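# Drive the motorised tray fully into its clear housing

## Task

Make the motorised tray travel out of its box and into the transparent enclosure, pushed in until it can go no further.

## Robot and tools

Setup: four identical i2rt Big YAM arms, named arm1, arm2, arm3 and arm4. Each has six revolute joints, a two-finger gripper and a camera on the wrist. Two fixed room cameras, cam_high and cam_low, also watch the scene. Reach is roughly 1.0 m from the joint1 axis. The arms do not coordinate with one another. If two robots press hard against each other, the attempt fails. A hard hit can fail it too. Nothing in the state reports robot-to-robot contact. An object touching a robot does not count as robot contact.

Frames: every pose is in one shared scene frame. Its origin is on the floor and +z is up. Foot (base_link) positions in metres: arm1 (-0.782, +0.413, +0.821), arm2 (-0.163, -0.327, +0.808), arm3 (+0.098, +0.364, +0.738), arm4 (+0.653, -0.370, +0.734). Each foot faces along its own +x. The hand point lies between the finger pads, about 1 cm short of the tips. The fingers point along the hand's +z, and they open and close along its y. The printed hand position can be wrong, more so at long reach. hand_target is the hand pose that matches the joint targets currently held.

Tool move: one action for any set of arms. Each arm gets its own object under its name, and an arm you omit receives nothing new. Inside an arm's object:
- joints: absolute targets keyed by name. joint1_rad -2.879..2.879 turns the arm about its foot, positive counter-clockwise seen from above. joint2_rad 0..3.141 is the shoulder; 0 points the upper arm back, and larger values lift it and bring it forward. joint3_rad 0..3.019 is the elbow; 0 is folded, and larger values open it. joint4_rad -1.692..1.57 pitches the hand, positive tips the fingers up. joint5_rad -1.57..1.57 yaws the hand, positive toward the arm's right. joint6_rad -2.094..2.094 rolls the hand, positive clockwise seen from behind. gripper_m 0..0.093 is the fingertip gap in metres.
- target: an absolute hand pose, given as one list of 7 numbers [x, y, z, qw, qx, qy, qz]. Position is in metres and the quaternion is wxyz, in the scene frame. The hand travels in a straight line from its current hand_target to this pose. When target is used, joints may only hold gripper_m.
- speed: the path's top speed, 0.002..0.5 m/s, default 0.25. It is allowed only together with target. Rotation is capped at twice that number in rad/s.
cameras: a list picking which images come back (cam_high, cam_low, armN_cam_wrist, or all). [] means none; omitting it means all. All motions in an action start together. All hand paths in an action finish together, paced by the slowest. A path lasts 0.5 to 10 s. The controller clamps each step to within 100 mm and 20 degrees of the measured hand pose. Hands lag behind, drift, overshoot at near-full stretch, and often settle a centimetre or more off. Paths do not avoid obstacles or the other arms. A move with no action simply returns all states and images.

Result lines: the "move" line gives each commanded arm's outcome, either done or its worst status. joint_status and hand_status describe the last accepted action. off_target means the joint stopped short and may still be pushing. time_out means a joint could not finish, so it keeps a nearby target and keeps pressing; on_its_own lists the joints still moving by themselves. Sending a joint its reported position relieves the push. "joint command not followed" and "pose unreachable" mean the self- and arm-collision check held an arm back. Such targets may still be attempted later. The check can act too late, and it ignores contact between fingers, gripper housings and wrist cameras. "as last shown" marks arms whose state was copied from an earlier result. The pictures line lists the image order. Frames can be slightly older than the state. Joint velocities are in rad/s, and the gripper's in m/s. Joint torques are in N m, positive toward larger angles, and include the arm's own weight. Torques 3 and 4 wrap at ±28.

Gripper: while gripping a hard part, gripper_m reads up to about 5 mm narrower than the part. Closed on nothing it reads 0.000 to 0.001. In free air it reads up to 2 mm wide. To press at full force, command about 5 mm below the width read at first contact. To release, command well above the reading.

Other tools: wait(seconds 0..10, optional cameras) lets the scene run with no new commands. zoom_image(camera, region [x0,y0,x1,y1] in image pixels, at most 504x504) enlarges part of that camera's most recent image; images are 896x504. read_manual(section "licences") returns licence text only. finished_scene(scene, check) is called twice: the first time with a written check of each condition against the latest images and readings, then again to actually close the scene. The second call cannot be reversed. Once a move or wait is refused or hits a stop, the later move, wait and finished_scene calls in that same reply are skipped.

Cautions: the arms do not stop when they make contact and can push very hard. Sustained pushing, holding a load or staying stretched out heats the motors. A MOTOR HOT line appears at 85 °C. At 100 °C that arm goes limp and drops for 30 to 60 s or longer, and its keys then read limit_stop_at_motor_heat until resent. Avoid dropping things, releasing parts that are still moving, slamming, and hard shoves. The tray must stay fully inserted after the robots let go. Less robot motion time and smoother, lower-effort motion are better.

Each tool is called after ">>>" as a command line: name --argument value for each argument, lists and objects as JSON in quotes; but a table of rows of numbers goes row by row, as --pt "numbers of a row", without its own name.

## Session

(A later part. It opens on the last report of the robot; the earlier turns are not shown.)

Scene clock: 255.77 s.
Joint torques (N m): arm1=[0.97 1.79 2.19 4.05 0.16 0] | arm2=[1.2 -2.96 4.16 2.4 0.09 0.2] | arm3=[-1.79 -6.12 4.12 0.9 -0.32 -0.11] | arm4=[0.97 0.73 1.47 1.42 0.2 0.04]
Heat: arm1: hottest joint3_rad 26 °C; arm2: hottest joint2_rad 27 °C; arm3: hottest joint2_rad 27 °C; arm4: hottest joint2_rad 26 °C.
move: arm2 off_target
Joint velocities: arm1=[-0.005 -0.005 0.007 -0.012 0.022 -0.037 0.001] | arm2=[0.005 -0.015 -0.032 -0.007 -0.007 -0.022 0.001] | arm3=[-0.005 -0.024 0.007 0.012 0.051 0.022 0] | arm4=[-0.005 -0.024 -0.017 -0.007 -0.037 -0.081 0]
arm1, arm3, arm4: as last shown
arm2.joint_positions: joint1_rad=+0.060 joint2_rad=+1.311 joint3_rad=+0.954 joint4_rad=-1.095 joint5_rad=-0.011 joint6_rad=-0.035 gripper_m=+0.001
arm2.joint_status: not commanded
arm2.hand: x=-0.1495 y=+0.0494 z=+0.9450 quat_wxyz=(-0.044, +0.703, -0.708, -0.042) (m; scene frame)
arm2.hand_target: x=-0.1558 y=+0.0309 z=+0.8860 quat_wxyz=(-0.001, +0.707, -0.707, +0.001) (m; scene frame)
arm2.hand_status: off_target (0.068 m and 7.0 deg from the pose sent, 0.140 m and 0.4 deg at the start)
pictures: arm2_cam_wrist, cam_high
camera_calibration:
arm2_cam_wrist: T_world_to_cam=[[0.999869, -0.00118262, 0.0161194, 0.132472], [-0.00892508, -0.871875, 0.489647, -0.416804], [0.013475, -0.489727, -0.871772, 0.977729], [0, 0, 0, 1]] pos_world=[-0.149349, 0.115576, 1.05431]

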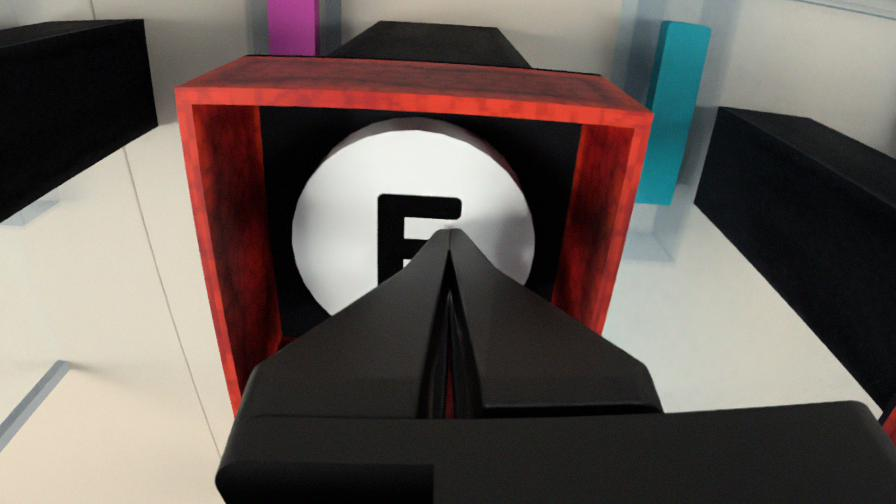

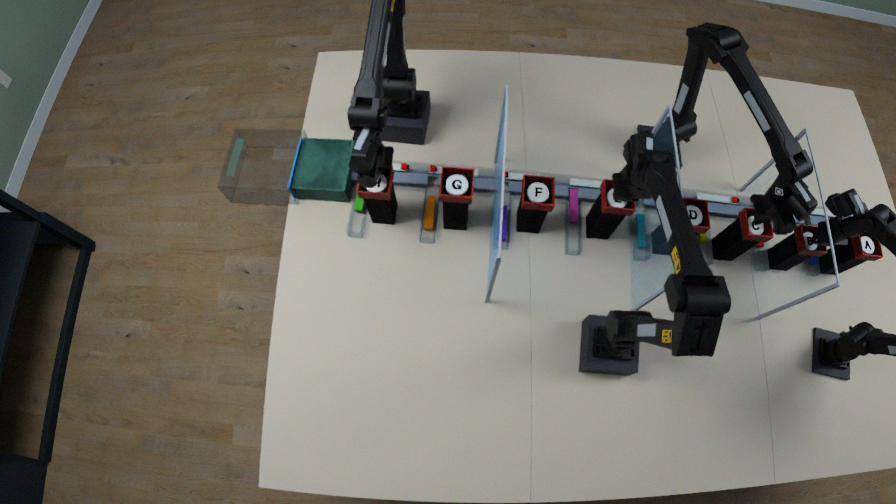

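>>> wait --seconds 6 --cameras '["cam_high", "cam_low"]'

>>> zoom_image --camera "cam_high" --region '[330, 130, 670, 280]'

Scene clock: 261.83 s.
Joint torques (N m): arm1=[1.2 1.67 2.19 4.04 0.17 0.01] | arm2=[0.67 -2.37 4.03 2.5 0.09 0.23] | arm3=[-1.73 -6.07 4.12 0.9 -0.32 -0.11] | arm4=[0.97 0.73 1.47 1.43 0.2 0.04]
Heat: arm1: hottest joint3_rad 26 °C; arm2: hottest joint2_rad 27 °C; arm3: hottest joint2_rad 27 °C; arm4: hottest joint2_rad 26 °C.
Joint velocities: arm1=[-0.005 -0.015 0.002 -0.007 -0.022 -0.007 -0.001] | arm2=[-0.005 -0.005 0.002 -0.022 -0.007 0.022 -0.001] | arm3=[-0.015 0.005 0.012 -0.012 -0.022 -0.037 -0.002] | arm4=[-0.015 -0.005 -0.007 -0.012 0.007 0.007 -0.001]
arm1.joint_positions: joint1_rad=-0.014 joint2_rad=+1.188 joint3_rad=+0.769 joint4_rad=-1.041 joint5_rad=+0.005 joint6_rad=-0.126 gripper_m=+0.000
arm1.joint_status: not commanded
arm1.hand: x=-0.8236 y=+0.0966 z=+0.9294 quat_wxyz=(-0.036, -0.706, -0.706, +0.044) (m; scene frame)
arm1.hand_target: x=-0.8187 y=+0.1194 z=+0.8743 quat_wxyz=(+0.001, -0.707, -0.707, +0.000) (m; scene frame)
arm1.hand_status: not commanded
arm2.joint_positions: joint1_rad=+0.060 joint2_rad=+1.311 joint3_rad=+0.954 joint4_rad=-1.095 joint5_rad=-0.011 joint6_rad=-0.034 gripper_m=+0.001
arm2.joint_status: not commanded
arm2.hand: x=-0.1495 y=+0.0494 z=+0.9450 quat_wxyz=(-0.044, +0.703, -0.708, -0.042) (m; scene frame)
arm2.hand_target: x=-0.1558 y=+0.0309 z=+0.8860 quat_wxyz=(-0.001, +0.707, -0.707, +0.001) (m; scene frame)
arm2.hand_status: off_target (0.068 m and 7.0 deg from the pose sent, 0.140 m and 0.4 deg at the start)
arm3.joint_positions: joint1_rad=+0.525 joint2_rad=+1.300 joint3_rad=+1.109 joint4_rad=-1.211 joint5_rad=+0.023 joint6_rad=+0.449 gripper_m=+0.000
arm3.joint_status: not commanded
arm3.hand: x=+0.2692 y=-0.0020 z=+0.9341 quat_wxyz=(-0.075, -0.703, -0.706, +0.030) (m; scene frame)
arm3.hand_target: x=+0.2585 y=+0.0205 z=+0.8725 quat_wxyz=(+0.000, -0.707, -0.707, +0.000) (m; scene frame)
arm3.hand_status: not commanded
arm4.joint_positions: joint1_rad=+0.677 joint2_rad=+1.214 joint3_rad=+0.984 joint4_rad=-1.179 joint5_rad=-0.005 joint6_rad=+0.439 gripper_m=+0.000
arm4.joint_status: not commanded
arm4.hand: x=+0.4957 y=-0.0395 z=+0.9099 quat_wxyz=(-0.023, +0.707, -0.704, -0.073) (m; scene frame)
arm4.hand_target: x=+0.5061 y=-0.0638 z=+0.8443 quat_wxyz=(+0.000, +0.707, -0.707, +0.000) (m; scene frame)
arm4.hand_status: not commanded
wait: 6.00 s; at rest by 0.20 s
pictures: cam_high, cam_low

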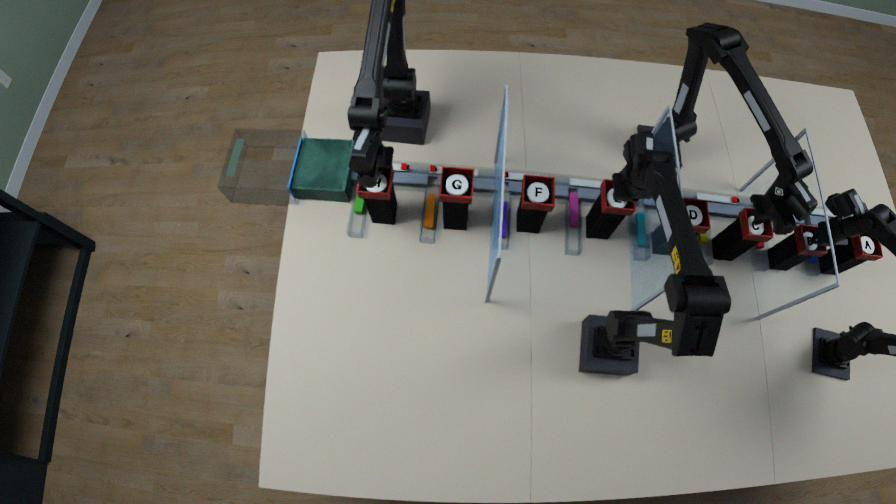

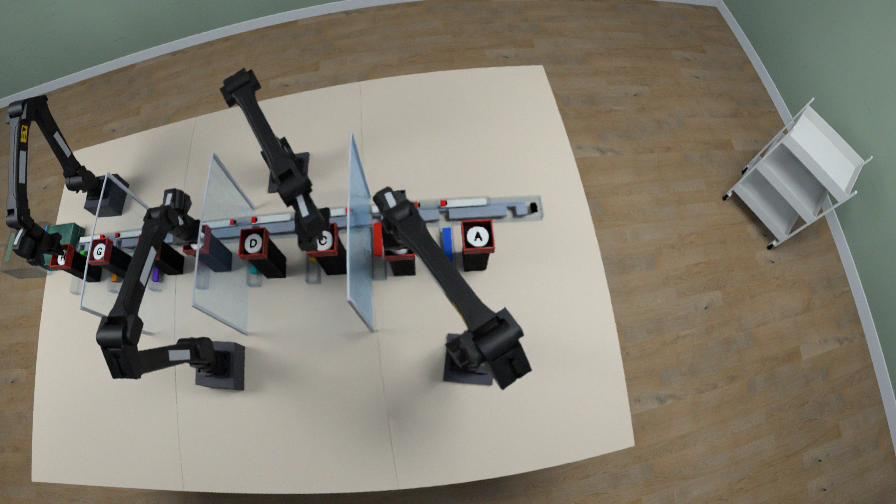

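Scaled by 1.482 from the camera's 896x504 image, which has a finer 1280x720 frame.

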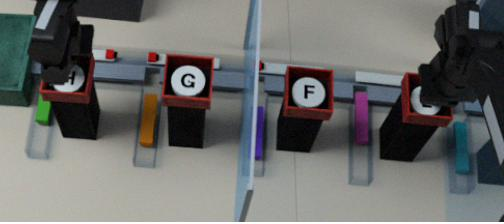

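>>> wait --seconds 6 --cameras '["cam_high", "cam_low"]'

>>> wait --seconds 4 --cameras '["cam_high", "cam_low"]'

Scene clock: 267.93 s.
Joint torques (N m): arm1=[1.14 1.85 2.21 4.03 0.17 -0.01] | arm2=[0.73 -2.84 4.16 2.59 0.1 0.21] | arm3=[-1.73 -5.95 4.11 0.88 -0.32 -0.11] | arm4=[0.97 0.79 1.47 1.43 0.19 0.04]
Heat: arm1: hottest joint3_rad 26 °C; arm2: hottest joint2_rad 27 °C; arm3: hottest joint2_rad 27 °C; arm4: hottest joint2_rad 26 °C.
Joint velocities: arm1=[0.005 -0.005 -0.002 -0.012 0.022 0.007 0] | arm2=[0.034 -0.015 -0.007 -0.017 0.051 -0.022 0] | arm3=[-0.005 -0.005 -0.012 -0.002 -0.051 0.007 -0.001] | arm4=[-0.005 -0.015 -0.002 0.007 0.007 0.007 0.001]
arm1.joint_positions: joint1_rad=-0.014 joint2_rad=+1.188 joint3_rad=+0.769 joint4_rad=-1.041 joint5_rad=+0.005 joint6_rad=-0.126 gripper_m=+0.000
arm1.joint_status: not commanded
arm1.hand: x=-0.8236 y=+0.0966 z=+0.9294 quat_wxyz=(-0.036, -0.706, -0.706, +0.044) (m; scene frame)
arm1.hand_target: x=-0.8187 y=+0.1194 z=+0.8743 quat_wxyz=(+0.001, -0.707, -0.707, +0.000) (m; scene frame)
arm1.hand_status: not commanded
arm2.joint_positions: joint1_rad=+0.060 joint2_rad=+1.311 joint3_rad=+0.954 joint4_rad=-1.095 joint5_rad=-0.011 joint6_rad=-0.034 gripper_m=+0.001
arm2.joint_status: not commanded
arm2.hand: x=-0.1495 y=+0.0494 z=+0.9450 quat_wxyz=(-0.044, +0.703, -0.708, -0.042) (m; scene frame)
arm2.hand_target: x=-0.1558 y=+0.0309 z=+0.8860 quat_wxyz=(-0.001, +0.707, -0.707, +0.001) (m; scene frame)
arm2.hand_status: off_target (0.068 m and 7.0 deg from the pose sent, 0.140 m and 0.4 deg at the start)
arm3.joint_positions: joint1_rad=+0.525 joint2_rad=+1.300 joint3_rad=+1.109 joint4_rad=-1.211 joint5_rad=+0.023 joint6_rad=+0.449 gripper_m=+0.000
arm3.joint_status: not commanded
arm3.hand: x=+0.2692 y=-0.0020 z=+0.9341 quat_wxyz=(-0.075, -0.703, -0.706, +0.030) (m; scene frame)
arm3.hand_target: x=+0.2585 y=+0.0205 z=+0.8725 quat_wxyz=(+0.000, -0.707, -0.707, +0.000) (m; scene frame)
arm3.hand_status: not commanded
arm4.joint_positions: joint1_rad=+0.677 joint2_rad=+1.214 joint3_rad=+0.984 joint4_rad=-1.179 joint5_rad=-0.005 joint6_rad=+0.439 gripper_m=+0.000
arm4.joint_status: not commanded
arm4.hand: x=+0.4957 y=-0.0395 z=+0.9099 quat_wxyz=(-0.023, +0.707, -0.704, -0.073) (m; scene frame)
arm4.hand_target: x=+0.5061 y=-0.0638 z=+0.8443 quat_wxyz=(+0.000, +0.707, -0.707, +0.000) (m; scene frame)
arm4.hand_status: not commanded
wait: 6.00 s; at rest by 0.17 s
pictures: cam_high, cam_low

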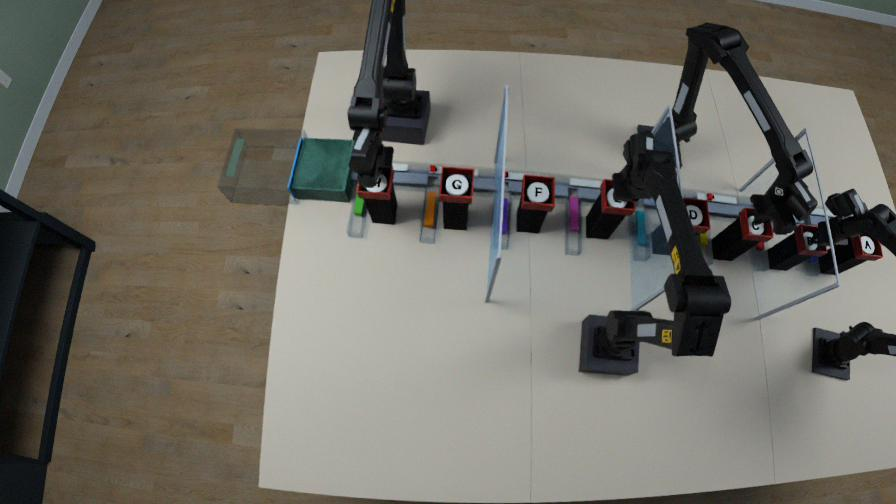

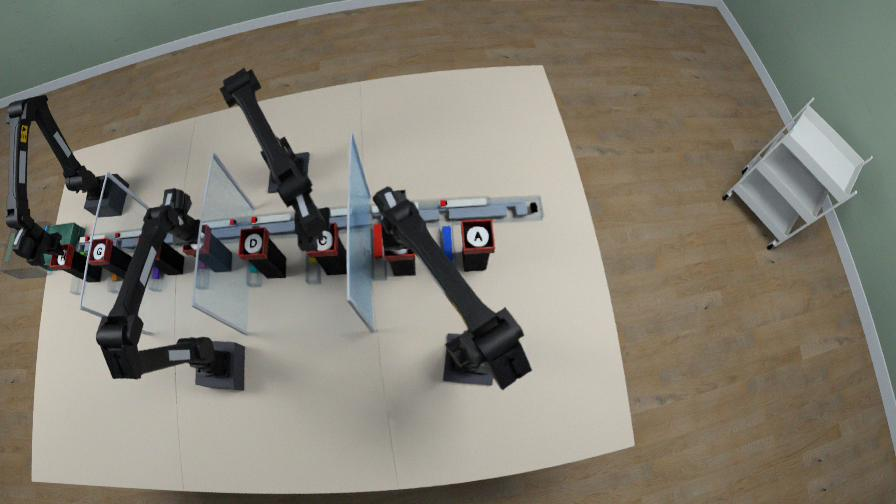

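Scene clock: 271.93 s.
Joint torques (N m): arm1=[0.91 1.79 2.21 4 0.17 0.01] | arm2=[0.44 -2.73 4.03 2.5 0.09 0.21] | arm3=[-1.79 -6.07 4.1 0.9 -0.32 -0.11] | arm4=[0.97 0.73 1.47 1.42 0.19 0.04]
Heat: arm1: hottest joint3_rad 26 °C; arm2: hottest joint2_rad 27 °C; arm3: hottest joint2_rad 27 °C; arm4: hottest joint2_rad 26 °C.
Joint velocities: arm1=[-0.015 0.005 -0.002 -0.002 -0.037 0.022 -0.001] | arm2=[-0.015 0.005 -0.012 0.007 -0.022 -0.037 -0.001] | arm3=[-0.005 -0.005 -0.002 0.012 -0.037 0.022 -0.001] | arm4=[0.005 0.005 0.007 0.012 0.007 -0.095 -0.001]
arm1.joint_positions: joint1_rad=-0.014 joint2_rad=+1.188 joint3_rad=+0.769 joint4_rad=-1.041 joint5_rad=+0.005 joint6_rad=-0.126 gripper_m=+0.000
arm1.joint_status: not commanded
arm1.hand: x=-0.8236 y=+0.0966 z=+0.9294 quat_wxyz=(-0.036, -0.706, -0.706, +0.044) (m; scene frame)
arm1.hand_target: x=-0.8187 y=+0.1194 z=+0.8743 quat_wxyz=(+0.001, -0.707, -0.707, +0.000) (m; scene frame)
arm1.hand_status: not commanded
arm2.joint_positions: joint1_rad=+0.060 joint2_rad=+1.311 joint3_rad=+0.954 joint4_rad=-1.095 joint5_rad=-0.011 joint6_rad=-0.034 gripper_m=+0.001
arm2.joint_status: not commanded
arm2.hand: x=-0.1495 y=+0.0494 z=+0.9450 quat_wxyz=(-0.044, +0.703, -0.708, -0.042) (m; scene frame)
arm2.hand_target: x=-0.1558 y=+0.0309 z=+0.8860 quat_wxyz=(-0.001, +0.707, -0.707, +0.001) (m; scene frame)
arm2.hand_status: off_target (0.068 m and 7.0 deg from the pose sent, 0.140 m and 0.4 deg at the start)
arm3.joint_positions: joint1_rad=+0.525 joint2_rad=+1.300 joint3_rad=+1.109 joint4_rad=-1.211 joint5_rad=+0.023 joint6_rad=+0.449 gripper_m=+0.000
arm3.joint_status: not commanded
arm3.hand: x=+0.2692 y=-0.0020 z=+0.9341 quat_wxyz=(-0.075, -0.703, -0.706, +0.030) (m; scene frame)
arm3.hand_target: x=+0.2585 y=+0.0205 z=+0.8725 quat_wxyz=(+0.000, -0.707, -0.707, +0.000) (m; scene frame)
arm3.hand_status: not commanded
arm4.joint_positions: joint1_rad=+0.677 joint2_rad=+1.214 joint3_rad=+0.984 joint4_rad=-1.179 joint5_rad=-0.005 joint6_rad=+0.439 gripper_m=+0.000
arm4.joint_status: not commanded
arm4.hand: x=+0.4957 y=-0.0395 z=+0.9099 quat_wxyz=(-0.023, +0.707, -0.704, -0.073) (m; scene frame)
arm4.hand_target: x=+0.5061 y=-0.0638 z=+0.8443 quat_wxyz=(+0.000, +0.707, -0.707, +0.000) (m; scene frame)
arm4.hand_status: not commanded
wait: 4.00 s; at rest by 0.27 s
pictures: cam_high, cam_low

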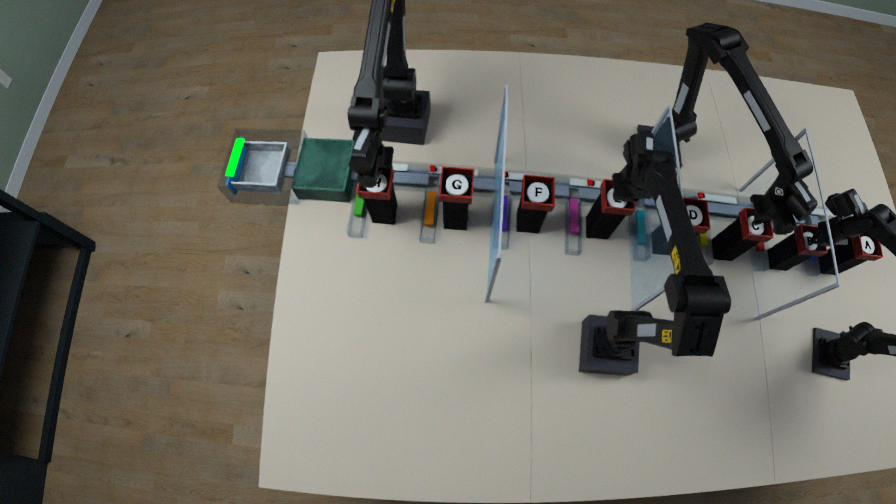

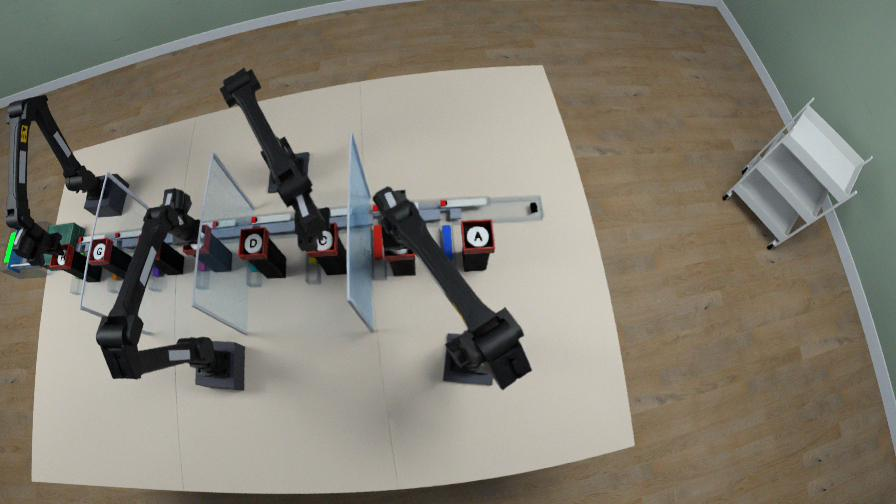

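>>> move --arm1 '{"target": [-0.822, 0.085, 1.01, 0, 0.7071, 0.7071, 0], "speed": 0.45}' --arm2 '{"target": [-0.153, 0.056, 1.025, 0, 0.7071, -0.7071, 0], "speed": 0.45}' --arm3 '{"target": [0.267, -0.005, 1.015, 0, 0.7071, 0.7071, 0], "speed": 0.45}' --arm4 '{"target": [0.498, -0.040, 0.985, 0, 0.7071, -0.7071, 0], "speed": 0.45}' --cameras '["cam_high", "cam_low"]'

>>> zoom_image --camera "cam_high" --region '[200, 100, 400, 230]'

>>> wait --seconds 10 --cameras '["cam_high", "arm1_cam_wrist"]'

>>> zoom_image --camera "cam_high" --region '[200, 100, 400, 230]'

Scene clock: 273.63 s.
Joint torques (N m): arm1=[0.91 -5.3 11.44 0.47 0.08 0] | arm2=[0.15 -10.05 13.76 -0.39 0 0.09] | arm3=[-1.96 -11.93 15.04 0.09 -0.15 -0.14] | arm4=[0.44 -6.95 16.01 -0.58 0.08 -0.05]
Heat: arm1: hottest joint3_rad 27 °C; arm2: hottest joint2_rad 27 °C; arm3: hottest joint2_rad 27 °C; arm4: hottest joint2_rad 26 °C.
move: arm1 off_target; arm2 off_target; arm3 off_target; arm4 off_target
Joint velocities: arm1=[-0.015 0.005 0.007 0.002 -0.051 -0.007 -0.001] | arm2=[-0.015 -0.005 -0.002 0.022 -0.007 0.007 0] | arm3=[-0.015 0.005 -0.002 -0.012 0.007 -0.022 0] | arm4=[-0.005 -0.005 -0.017 -0.007 -0.022 0.007 0]
arm1.joint_positions: joint1_rad=-0.011 joint2_rad=+1.213 joint3_rad=+0.973 joint4_rad=-1.366 joint5_rad=+0.005 joint6_rad=-0.121 gripper_m=+0.000
arm1.joint_status: not commanded
arm1.hand: x=-0.8226 y=+0.1008 z=+0.9944 quat_wxyz=(+0.009, -0.707, -0.707, -0.013) (m; scene frame)
arm1.hand_target: x=-0.8222 y=+0.0845 z=+1.0101 quat_wxyz=(-0.001, -0.708, -0.707, +0.000) (m; scene frame)
arm1.hand_status: off_target (0.022 m and 1.9 deg from the pose sent, 0.081 m and 6.5 deg at the start)
arm2.joint_positions: joint1_rad=+0.060 joint2_rad=+1.329 joint3_rad=+1.172 joint4_rad=-1.422 joint5_rad=-0.011 joint6_rad=-0.034 gripper_m=+0.001
arm2.joint_status: not commanded
arm2.hand: x=-0.1503 y=+0.0444 z=+1.0175 quat_wxyz=(+0.002, +0.704, -0.710, +0.001) (m; scene frame)
arm2.hand_target: x=-0.1529 y=+0.0563 z=+1.0250 quat_wxyz=(+0.000, +0.707, -0.707, -0.001) (m; scene frame)
arm2.hand_status: off_target (0.014 m and 0.6 deg from the pose sent, 0.080 m and 7.0 deg at the start)
arm3.joint_positions: joint1_rad=+0.525 joint2_rad=+1.366 joint3_rad=+1.374 joint4_rad=-1.581 joint5_rad=+0.018 joint6_rad=+0.449 gripper_m=+0.000
arm3.joint_status: not commanded
arm3.hand: x=+0.2648 y=+0.0062 z=+1.0075 quat_wxyz=(+0.005, -0.704, -0.710, +0.000) (m; scene frame)
arm3.hand_target: x=+0.2675 y=-0.0059 z=+1.0155 quat_wxyz=(+0.000, -0.707, -0.707, +0.000) (m; scene frame)
arm3.hand_status: off_target (0.014 m and 0.8 deg from the pose sent, 0.081 m and 9.3 deg at the start)
arm4.joint_positions: joint1_rad=+0.677 joint2_rad=+1.267 joint3_rad=+1.176 joint4_rad=-1.516 joint5_rad=-0.002 joint6_rad=+0.439 gripper_m=+0.000
arm4.joint_status: not commanded
arm4.hand: x=+0.5045 y=-0.0568 z=+0.9625 quat_wxyz=(+0.009, +0.708, -0.706, +0.021) (m; scene frame)
arm4.hand_target: x=+0.4984 y=-0.0408 z=+0.9842 quat_wxyz=(+0.000, +0.708, -0.706, +0.000) (m; scene frame)
arm4.hand_status: off_target (0.029 m and 2.6 deg from the pose sent, 0.075 m and 8.8 deg at the start)
pictures: cam_high, cam_low

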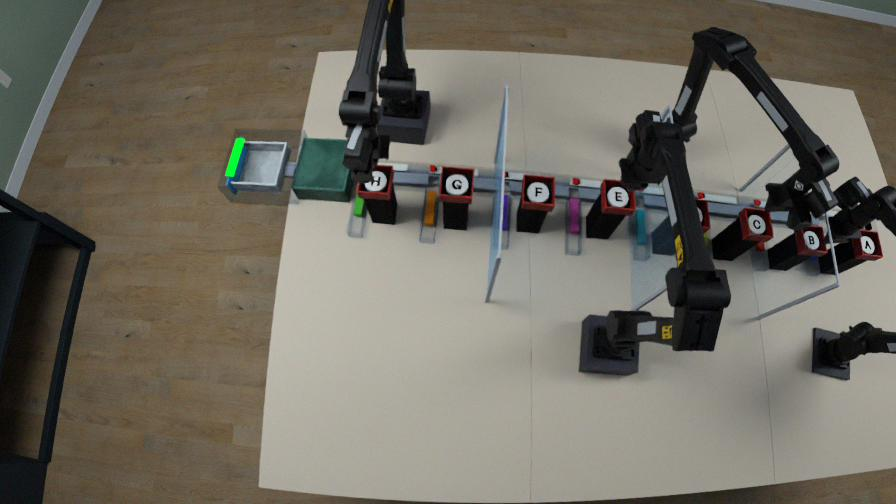

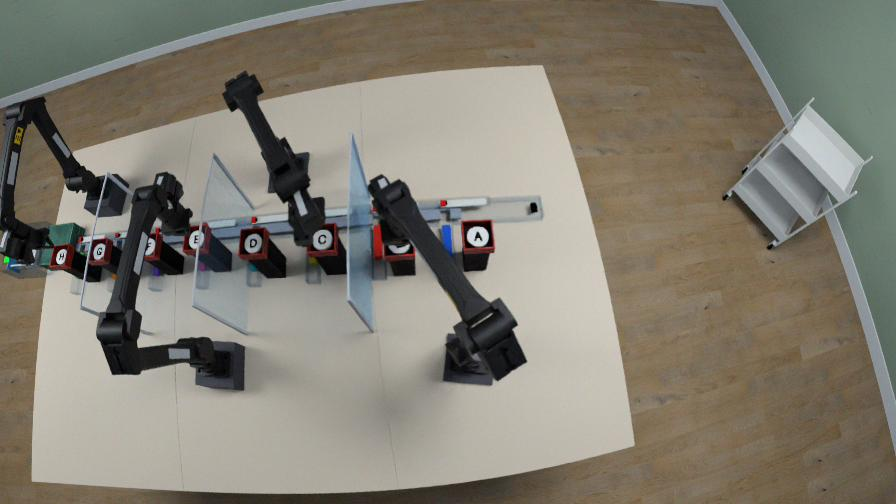

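Scaled by 2.520 from the camera's 896x504 image, which has a finer 1280x720 frame.

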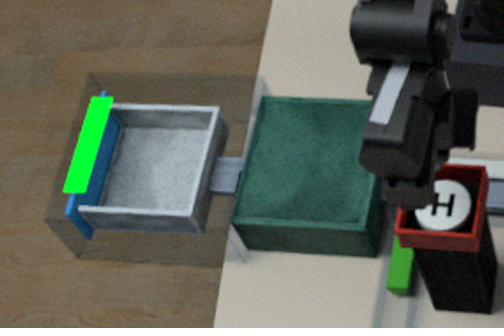

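Scene clock: 283.63 s.
Joint torques (N m): arm1=[1.03 -5.13 11.48 0.5 0.09 0] | arm2=[0.21 -10.11 13.76 -0.44 -0.01 0.1] | arm3=[-2.02 -11.81 15.02 0.08 -0.14 -0.14] | arm4=[0.38 -6.95 15.99 -0.53 0.07 -0.05]
Heat: arm1: hottest joint3_rad 29 °C; arm2: hottest joint3_rad 29 °C; arm3: hottest joint2_rad 27 °C; arm4: hottest joint3_rad 28 °C.
Joint velocities: arm1=[-0.015 0.005 -0.007 0.002 -0.007 0.022 -0.001] | arm2=[-0.034 0.005 -0.007 -0.012 -0.022 0.007 0.001] | arm3=[-0.015 -0.005 0.007 0.007 -0.051 -0.022 0] | arm4=[-0.005 -0.015 0.012 -0.007 -0.007 -0.007 0.001]
arm1.joint_positions: joint1_rad=-0.011 joint2_rad=+1.213 joint3_rad=+0.973 joint4_rad=-1.366 joint5_rad=+0.005 joint6_rad=-0.120 gripper_m=+0.000
arm1.joint_status: not commanded
arm1.hand: x=-0.8225 y=+0.1009 z=+0.9944 quat_wxyz=(+0.009, -0.707, -0.707, -0.013) (m; scene frame)
arm1.hand_target: x=-0.8222 y=+0.0845 z=+1.0101 quat_wxyz=(-0.001, -0.708, -0.707, +0.000) (m; scene frame)
arm1.hand_status: off_target (0.022 m and 1.9 deg from the pose sent, 0.081 m and 6.5 deg at the start)
arm2.joint_positions: joint1_rad=+0.060 joint2_rad=+1.329 joint3_rad=+1.172 joint4_rad=-1.422 joint5_rad=-0.011 joint6_rad=-0.034 gripper_m=+0.001
arm2.joint_status: not commanded
arm2.hand: x=-0.1504 y=+0.0444 z=+1.0175 quat_wxyz=(+0.002, +0.704, -0.710, +0.001) (m; scene frame)
arm2.hand_target: x=-0.1529 y=+0.0562 z=+1.0250 quat_wxyz=(+0.000, +0.707, -0.707, +0.000) (m; scene frame)
arm2.hand_status: off_target (0.014 m and 0.6 deg from the pose sent, 0.080 m and 7.0 deg at the start)
arm3.joint_positions: joint1_rad=+0.525 joint2_rad=+1.366 joint3_rad=+1.374 joint4_rad=-1.582 joint5_rad=+0.018 joint6_rad=+0.449 gripper_m=+0.000
arm3.joint_status: not commanded
arm3.hand: x=+0.2647 y=+0.0063 z=+1.0075 quat_wxyz=(+0.006, -0.704, -0.710, +0.000) (m; scene frame)
arm3.hand_target: x=+0.2674 y=-0.0059 z=+1.0155 quat_wxyz=(+0.000, -0.707, -0.707, +0.000) (m; scene frame)
arm3.hand_status: off_target (0.014 m and 0.8 deg from the pose sent, 0.081 m and 9.3 deg at the start)
arm4.joint_positions: joint1_rad=+0.677 joint2_rad=+1.267 joint3_rad=+1.176 joint4_rad=-1.516 joint5_rad=-0.002 joint6_rad=+0.439 gripper_m=+0.000
arm4.joint_status: not commanded
arm4.hand: x=+0.5046 y=-0.0569 z=+0.9625 quat_wxyz=(+0.009, +0.708, -0.706, +0.021) (m; scene frame)
arm4.hand_target: x=+0.4984 y=-0.0408 z=+0.9842 quat_wxyz=(+0.000, +0.708, -0.706, +0.000) (m; scene frame)
arm4.hand_status: off_target (0.029 m and 2.6 deg from the pose sent, 0.075 m and 8.8 deg at the start)
wait: 10.00 s; at rest by 0.27 s
pictures: arm1_cam_wrist, cam_high
camera_calibration:
arm1_cam_wrist: T_world_to_cam=[[-0.999736, -0.000264561, -0.0229732, -0.798903], [-0.0147477, 0.774119, 0.632869, -0.717996], [0.0176166, 0.63304, -0.773918, 0.84116], [0, 0, 0, 1]] pos_world=[-0.8241, 0.0231147, 1.08703]

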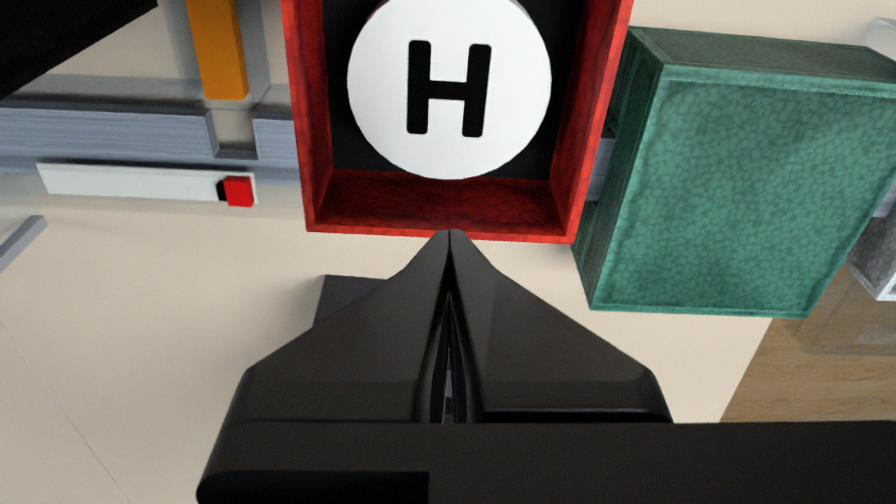

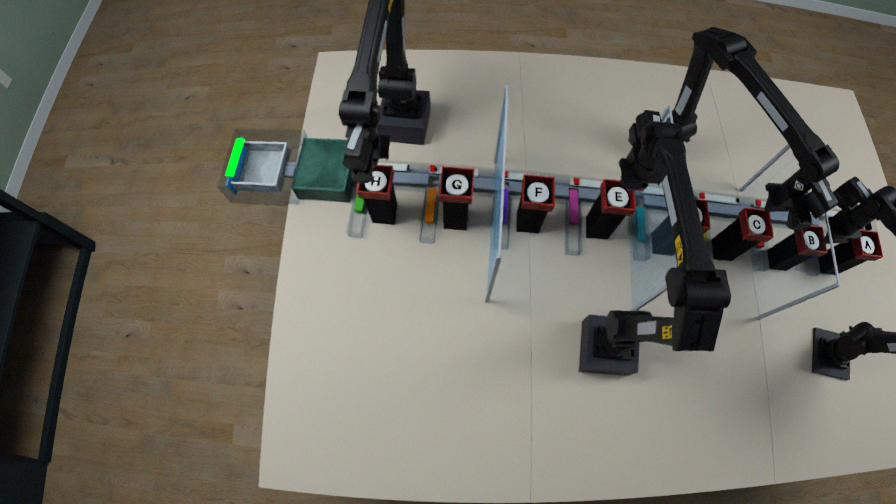

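Scaled by 2.520 from the camera's 896x504 image, which has a finer 1280x720 frame.

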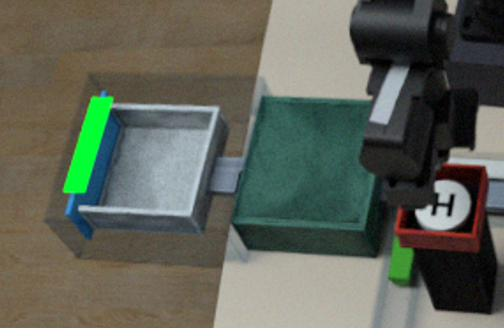

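>>> finished_scene --scene 2 --check "Tray: cam_high (clock 271.9, 273.6 and 283.6) shows the tray fully out of the green box and inside the see-through housing, with its blue front plate against the far end under the now bright-green lamp. The zooms at 273.6 and 283.6 show it in the same position, so it is no longer moving. \"As far as it goes\": the front plate sits at the far end wall and the lamp is lit; the picture cannot resolve a gap of a few millimetres, but the position has stayed constant and matches the finished state in scene 1. Without the robot: all four arms are lifted about 7 cm above the button tops and nothing is pressed; the tray has stayed put for 10 s since. How it could be missed: a returning bolt could push the bar back, or the tray could creep; I will look again after further waiting before the second call."

This call ended nothing. Check each condition that your pictures could not show: look closer or test it, and mend what is not met. Then call finished_scene again.

>>> wait --seconds 10 --cameras '[]'

>>> wait --seconds 8 --cameras '["cam_high"]'

>>> zoom_image --camera "cam_high" --region '[200, 100, 400, 230]'

Scene clock: 293.90 s.
Joint torques (N m): arm1=[1.03 -5.25 11.49 0.5 0.08 -0.01] | arm2=[-0.03 -10.4 13.85 -0.43 -0.03 0.1] | arm3=[-2.14 -11.87 15.06 0.06 -0.14 -0.14] | arm4=[0.38 -7 16.01 -0.53 0.07 -0.05]
Heat: arm1: hottest joint3_rad 31 °C; arm2: hottest joint3_rad 31 °C; arm3: hottest joint2_rad 27 °C; arm4: hottest joint3_rad 30 °C.
Joint velocities: arm1=[-0.005 0.005 -0.002 0.002 -0.022 0.022 0.001] | arm2=[-0.005 -0.005 0.007 -0.017 -0.066 -0.022 0] | arm3=[-0.015 -0.005 -0.002 0.022 -0.095 0.022 0] | arm4=[-0.005 0.005 -0.007 -0.007 0.037 -0.037 -0.001]
arm1.joint_positions: joint1_rad=-0.011 joint2_rad=+1.213 joint3_rad=+0.973 joint4_rad=-1.366 joint5_rad=+0.005 joint6_rad=-0.120 gripper_m=+0.000
arm1.joint_status: not commanded
arm1.hand: x=-0.8225 y=+0.1009 z=+0.9944 quat_wxyz=(+0.009, -0.707, -0.707, -0.013) (m; scene frame)
arm1.hand_target: x=-0.8222 y=+0.0845 z=+1.0101 quat_wxyz=(-0.001, -0.708, -0.707, +0.000) (m; scene frame)
arm1.hand_status: off_target (0.022 m and 1.9 deg from the pose sent, 0.081 m and 6.5 deg at the start)
arm2.joint_positions: joint1_rad=+0.060 joint2_rad=+1.329 joint3_rad=+1.172 joint4_rad=-1.422 joint5_rad=-0.011 joint6_rad=-0.034 gripper_m=+0.001
arm2.joint_status: not commanded
arm2.hand: x=-0.1504 y=+0.0444 z=+1.0175 quat_wxyz=(+0.002, +0.704, -0.710, +0.001) (m; scene frame)
arm2.hand_target: x=-0.1529 y=+0.0562 z=+1.0250 quat_wxyz=(+0.000, +0.707, -0.707, +0.000) (m; scene frame)
arm2.hand_status: off_target (0.014 m and 0.6 deg from the pose sent, 0.080 m and 7.0 deg at the start)
arm3.joint_positions: joint1_rad=+0.525 joint2_rad=+1.366 joint3_rad=+1.374 joint4_rad=-1.582 joint5_rad=+0.018 joint6_rad=+0.449 gripper_m=+0.000
arm3.joint_status: not commanded
arm3.hand: x=+0.2647 y=+0.0063 z=+1.0075 quat_wxyz=(+0.006, -0.704, -0.710, +0.000) (m; scene frame)
arm3.hand_target: x=+0.2674 y=-0.0059 z=+1.0155 quat_wxyz=(+0.000, -0.707, -0.707, +0.000) (m; scene frame)
arm3.hand_status: off_target (0.014 m and 0.8 deg from the pose sent, 0.081 m and 9.3 deg at the start)
arm4.joint_positions: joint1_rad=+0.677 joint2_rad=+1.267 joint3_rad=+1.176 joint4_rad=-1.516 joint5_rad=-0.002 joint6_rad=+0.439 gripper_m=+0.000
arm4.joint_status: not commanded
arm4.hand: x=+0.5046 y=-0.0569 z=+0.9625 quat_wxyz=(+0.009, +0.708, -0.706, +0.021) (m; scene frame)
arm4.hand_target: x=+0.4984 y=-0.0408 z=+0.9842 quat_wxyz=(+0.000, +0.708, -0.706, +0.000) (m; scene frame)
arm4.hand_status: off_target (0.029 m and 2.6 deg from the pose sent, 0.075 m and 8.8 deg at the start)
wait: 10.00 s; at rest from the start
pictures: none
No camera images: "cameras" was empty.

Scene clock: 301.90 s.
Joint torques (N m): arm1=[1.03 -5.48 11.49 0.5 0.08 0] | arm2=[0.15 -10.11 13.81 -0.4 -0.02 0.1] | arm3=[-2.02 -11.81 15.02 0.05 -0.14 -0.14] | arm4=[0.38 -6.95 16.01 -0.53 0.07 -0.05]
Heat: arm1: hottest joint3_rad 32 °C; arm2: hottest joint3_rad 32 °C; arm3: hottest joint3_rad 28 °C; arm4: hottest joint3_rad 31 °C.
Joint velocities: arm1=[0.005 0.005 0.012 -0.007 0.022 0.081 0.001] | arm2=[-0.005 -0.005 -0.002 0.002 0.037 0.081 0.001] | arm3=[-0.015 0.015 -0.002 -0.007 -0.007 0.007 -0.001] | arm4=[-0.015 0.005 -0.002 0.022 0.022 0.022 0.002]
arm1.joint_positions: joint1_rad=-0.011 joint2_rad=+1.213 joint3_rad=+0.973 joint4_rad=-1.366 joint5_rad=+0.005 joint6_rad=-0.120 gripper_m=+0.000
arm1.joint_status: not commanded
arm1.hand: x=-0.8225 y=+0.1009 z=+0.9944 quat_wxyz=(+0.009, -0.707, -0.707, -0.013) (m; scene frame)
arm1.hand_target: x=-0.8222 y=+0.0845 z=+1.0101 quat_wxyz=(-0.001, -0.708, -0.707, +0.000) (m; scene frame)
arm1.hand_status: off_target (0.022 m and 1.9 deg from the pose sent, 0.081 m and 6.5 deg at the start)
arm2.joint_positions: joint1_rad=+0.060 joint2_rad=+1.329 joint3_rad=+1.172 joint4_rad=-1.422 joint5_rad=-0.011 joint6_rad=-0.034 gripper_m=+0.001
arm2.joint_status: not commanded
arm2.hand: x=-0.1504 y=+0.0444 z=+1.0175 quat_wxyz=(+0.002, +0.704, -0.710, +0.001) (m; scene frame)
arm2.hand_target: x=-0.1529 y=+0.0562 z=+1.0250 quat_wxyz=(+0.000, +0.707, -0.707, +0.000) (m; scene frame)
arm2.hand_status: off_target (0.014 m and 0.6 deg from the pose sent, 0.080 m and 7.0 deg at the start)
arm3.joint_positions: joint1_rad=+0.525 joint2_rad=+1.366 joint3_rad=+1.374 joint4_rad=-1.582 joint5_rad=+0.018 joint6_rad=+0.449 gripper_m=+0.000
arm3.joint_status: not commanded
arm3.hand: x=+0.2647 y=+0.0063 z=+1.0075 quat_wxyz=(+0.006, -0.704, -0.710, +0.000) (m; scene frame)
arm3.hand_target: x=+0.2674 y=-0.0059 z=+1.0155 quat_wxyz=(+0.000, -0.707, -0.707, +0.000) (m; scene frame)
arm3.hand_status: off_target (0.014 m and 0.8 deg from the pose sent, 0.081 m and 9.3 deg at the start)
arm4.joint_positions: joint1_rad=+0.677 joint2_rad=+1.267 joint3_rad=+1.176 joint4_rad=-1.516 joint5_rad=-0.002 joint6_rad=+0.439 gripper_m=+0.000
arm4.joint_status: not commanded
arm4.hand: x=+0.5046 y=-0.0569 z=+0.9625 quat_wxyz=(+0.009, +0.708, -0.706, +0.021) (m; scene frame)
arm4.hand_target: x=+0.4984 y=-0.0408 z=+0.9842 quat_wxyz=(+0.000, +0.708, -0.706, +0.000) (m; scene frame)
arm4.hand_status: off_target (0.029 m and 2.6 deg from the pose sent, 0.075 m and 8.8 deg at the start)
wait: 8.00 s; at rest by 0.27 s
pictures: cam_high

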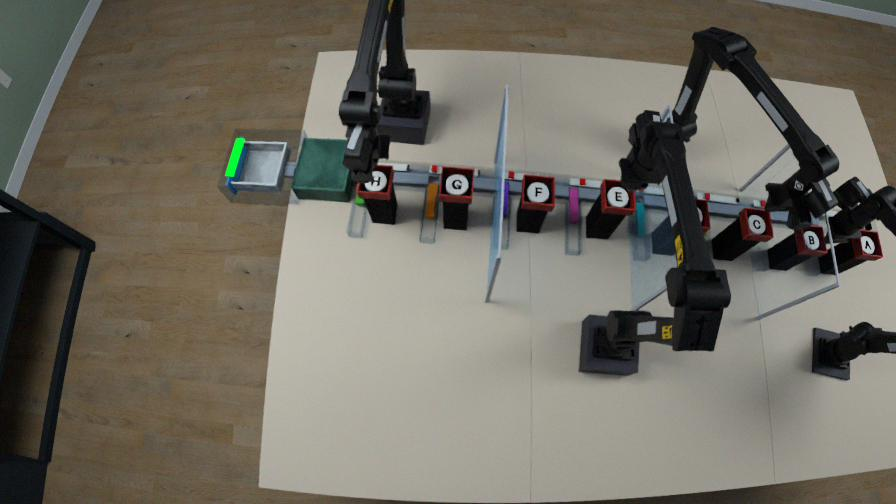

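Scaled by 2.520 from the camera's 896x504 image, which has a finer 1280x720 frame.

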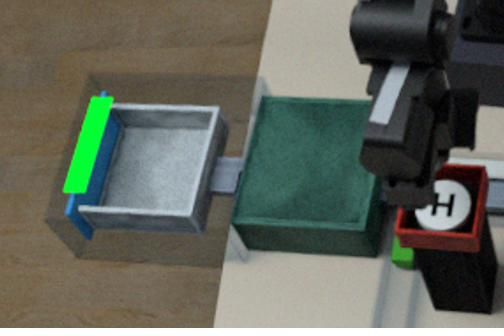

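>>> finished_scene --scene 2 --check "Tray out of its box and into the see-through housing: cam_high zooms at clock 273.6, 283.6 and 301.9 show the tray fully outside the green box, inside the transparent housing, at an unchanged position for about 28 s. As far as it goes: its blue front plate is at the far end wall under the lamp, which turned bright green; pictures cannot resolve a gap of a few millimetres, but the tray is at rest and matches the finished state of scene 1. Without the robot: all arms are lifted clear of the buttons (tips about 7 cm above) and nothing is pressed. A returning bolt could have pushed the bar back, but bolts have been returning for about 30 s and the tray has not moved."

The scene is finished: the task was done.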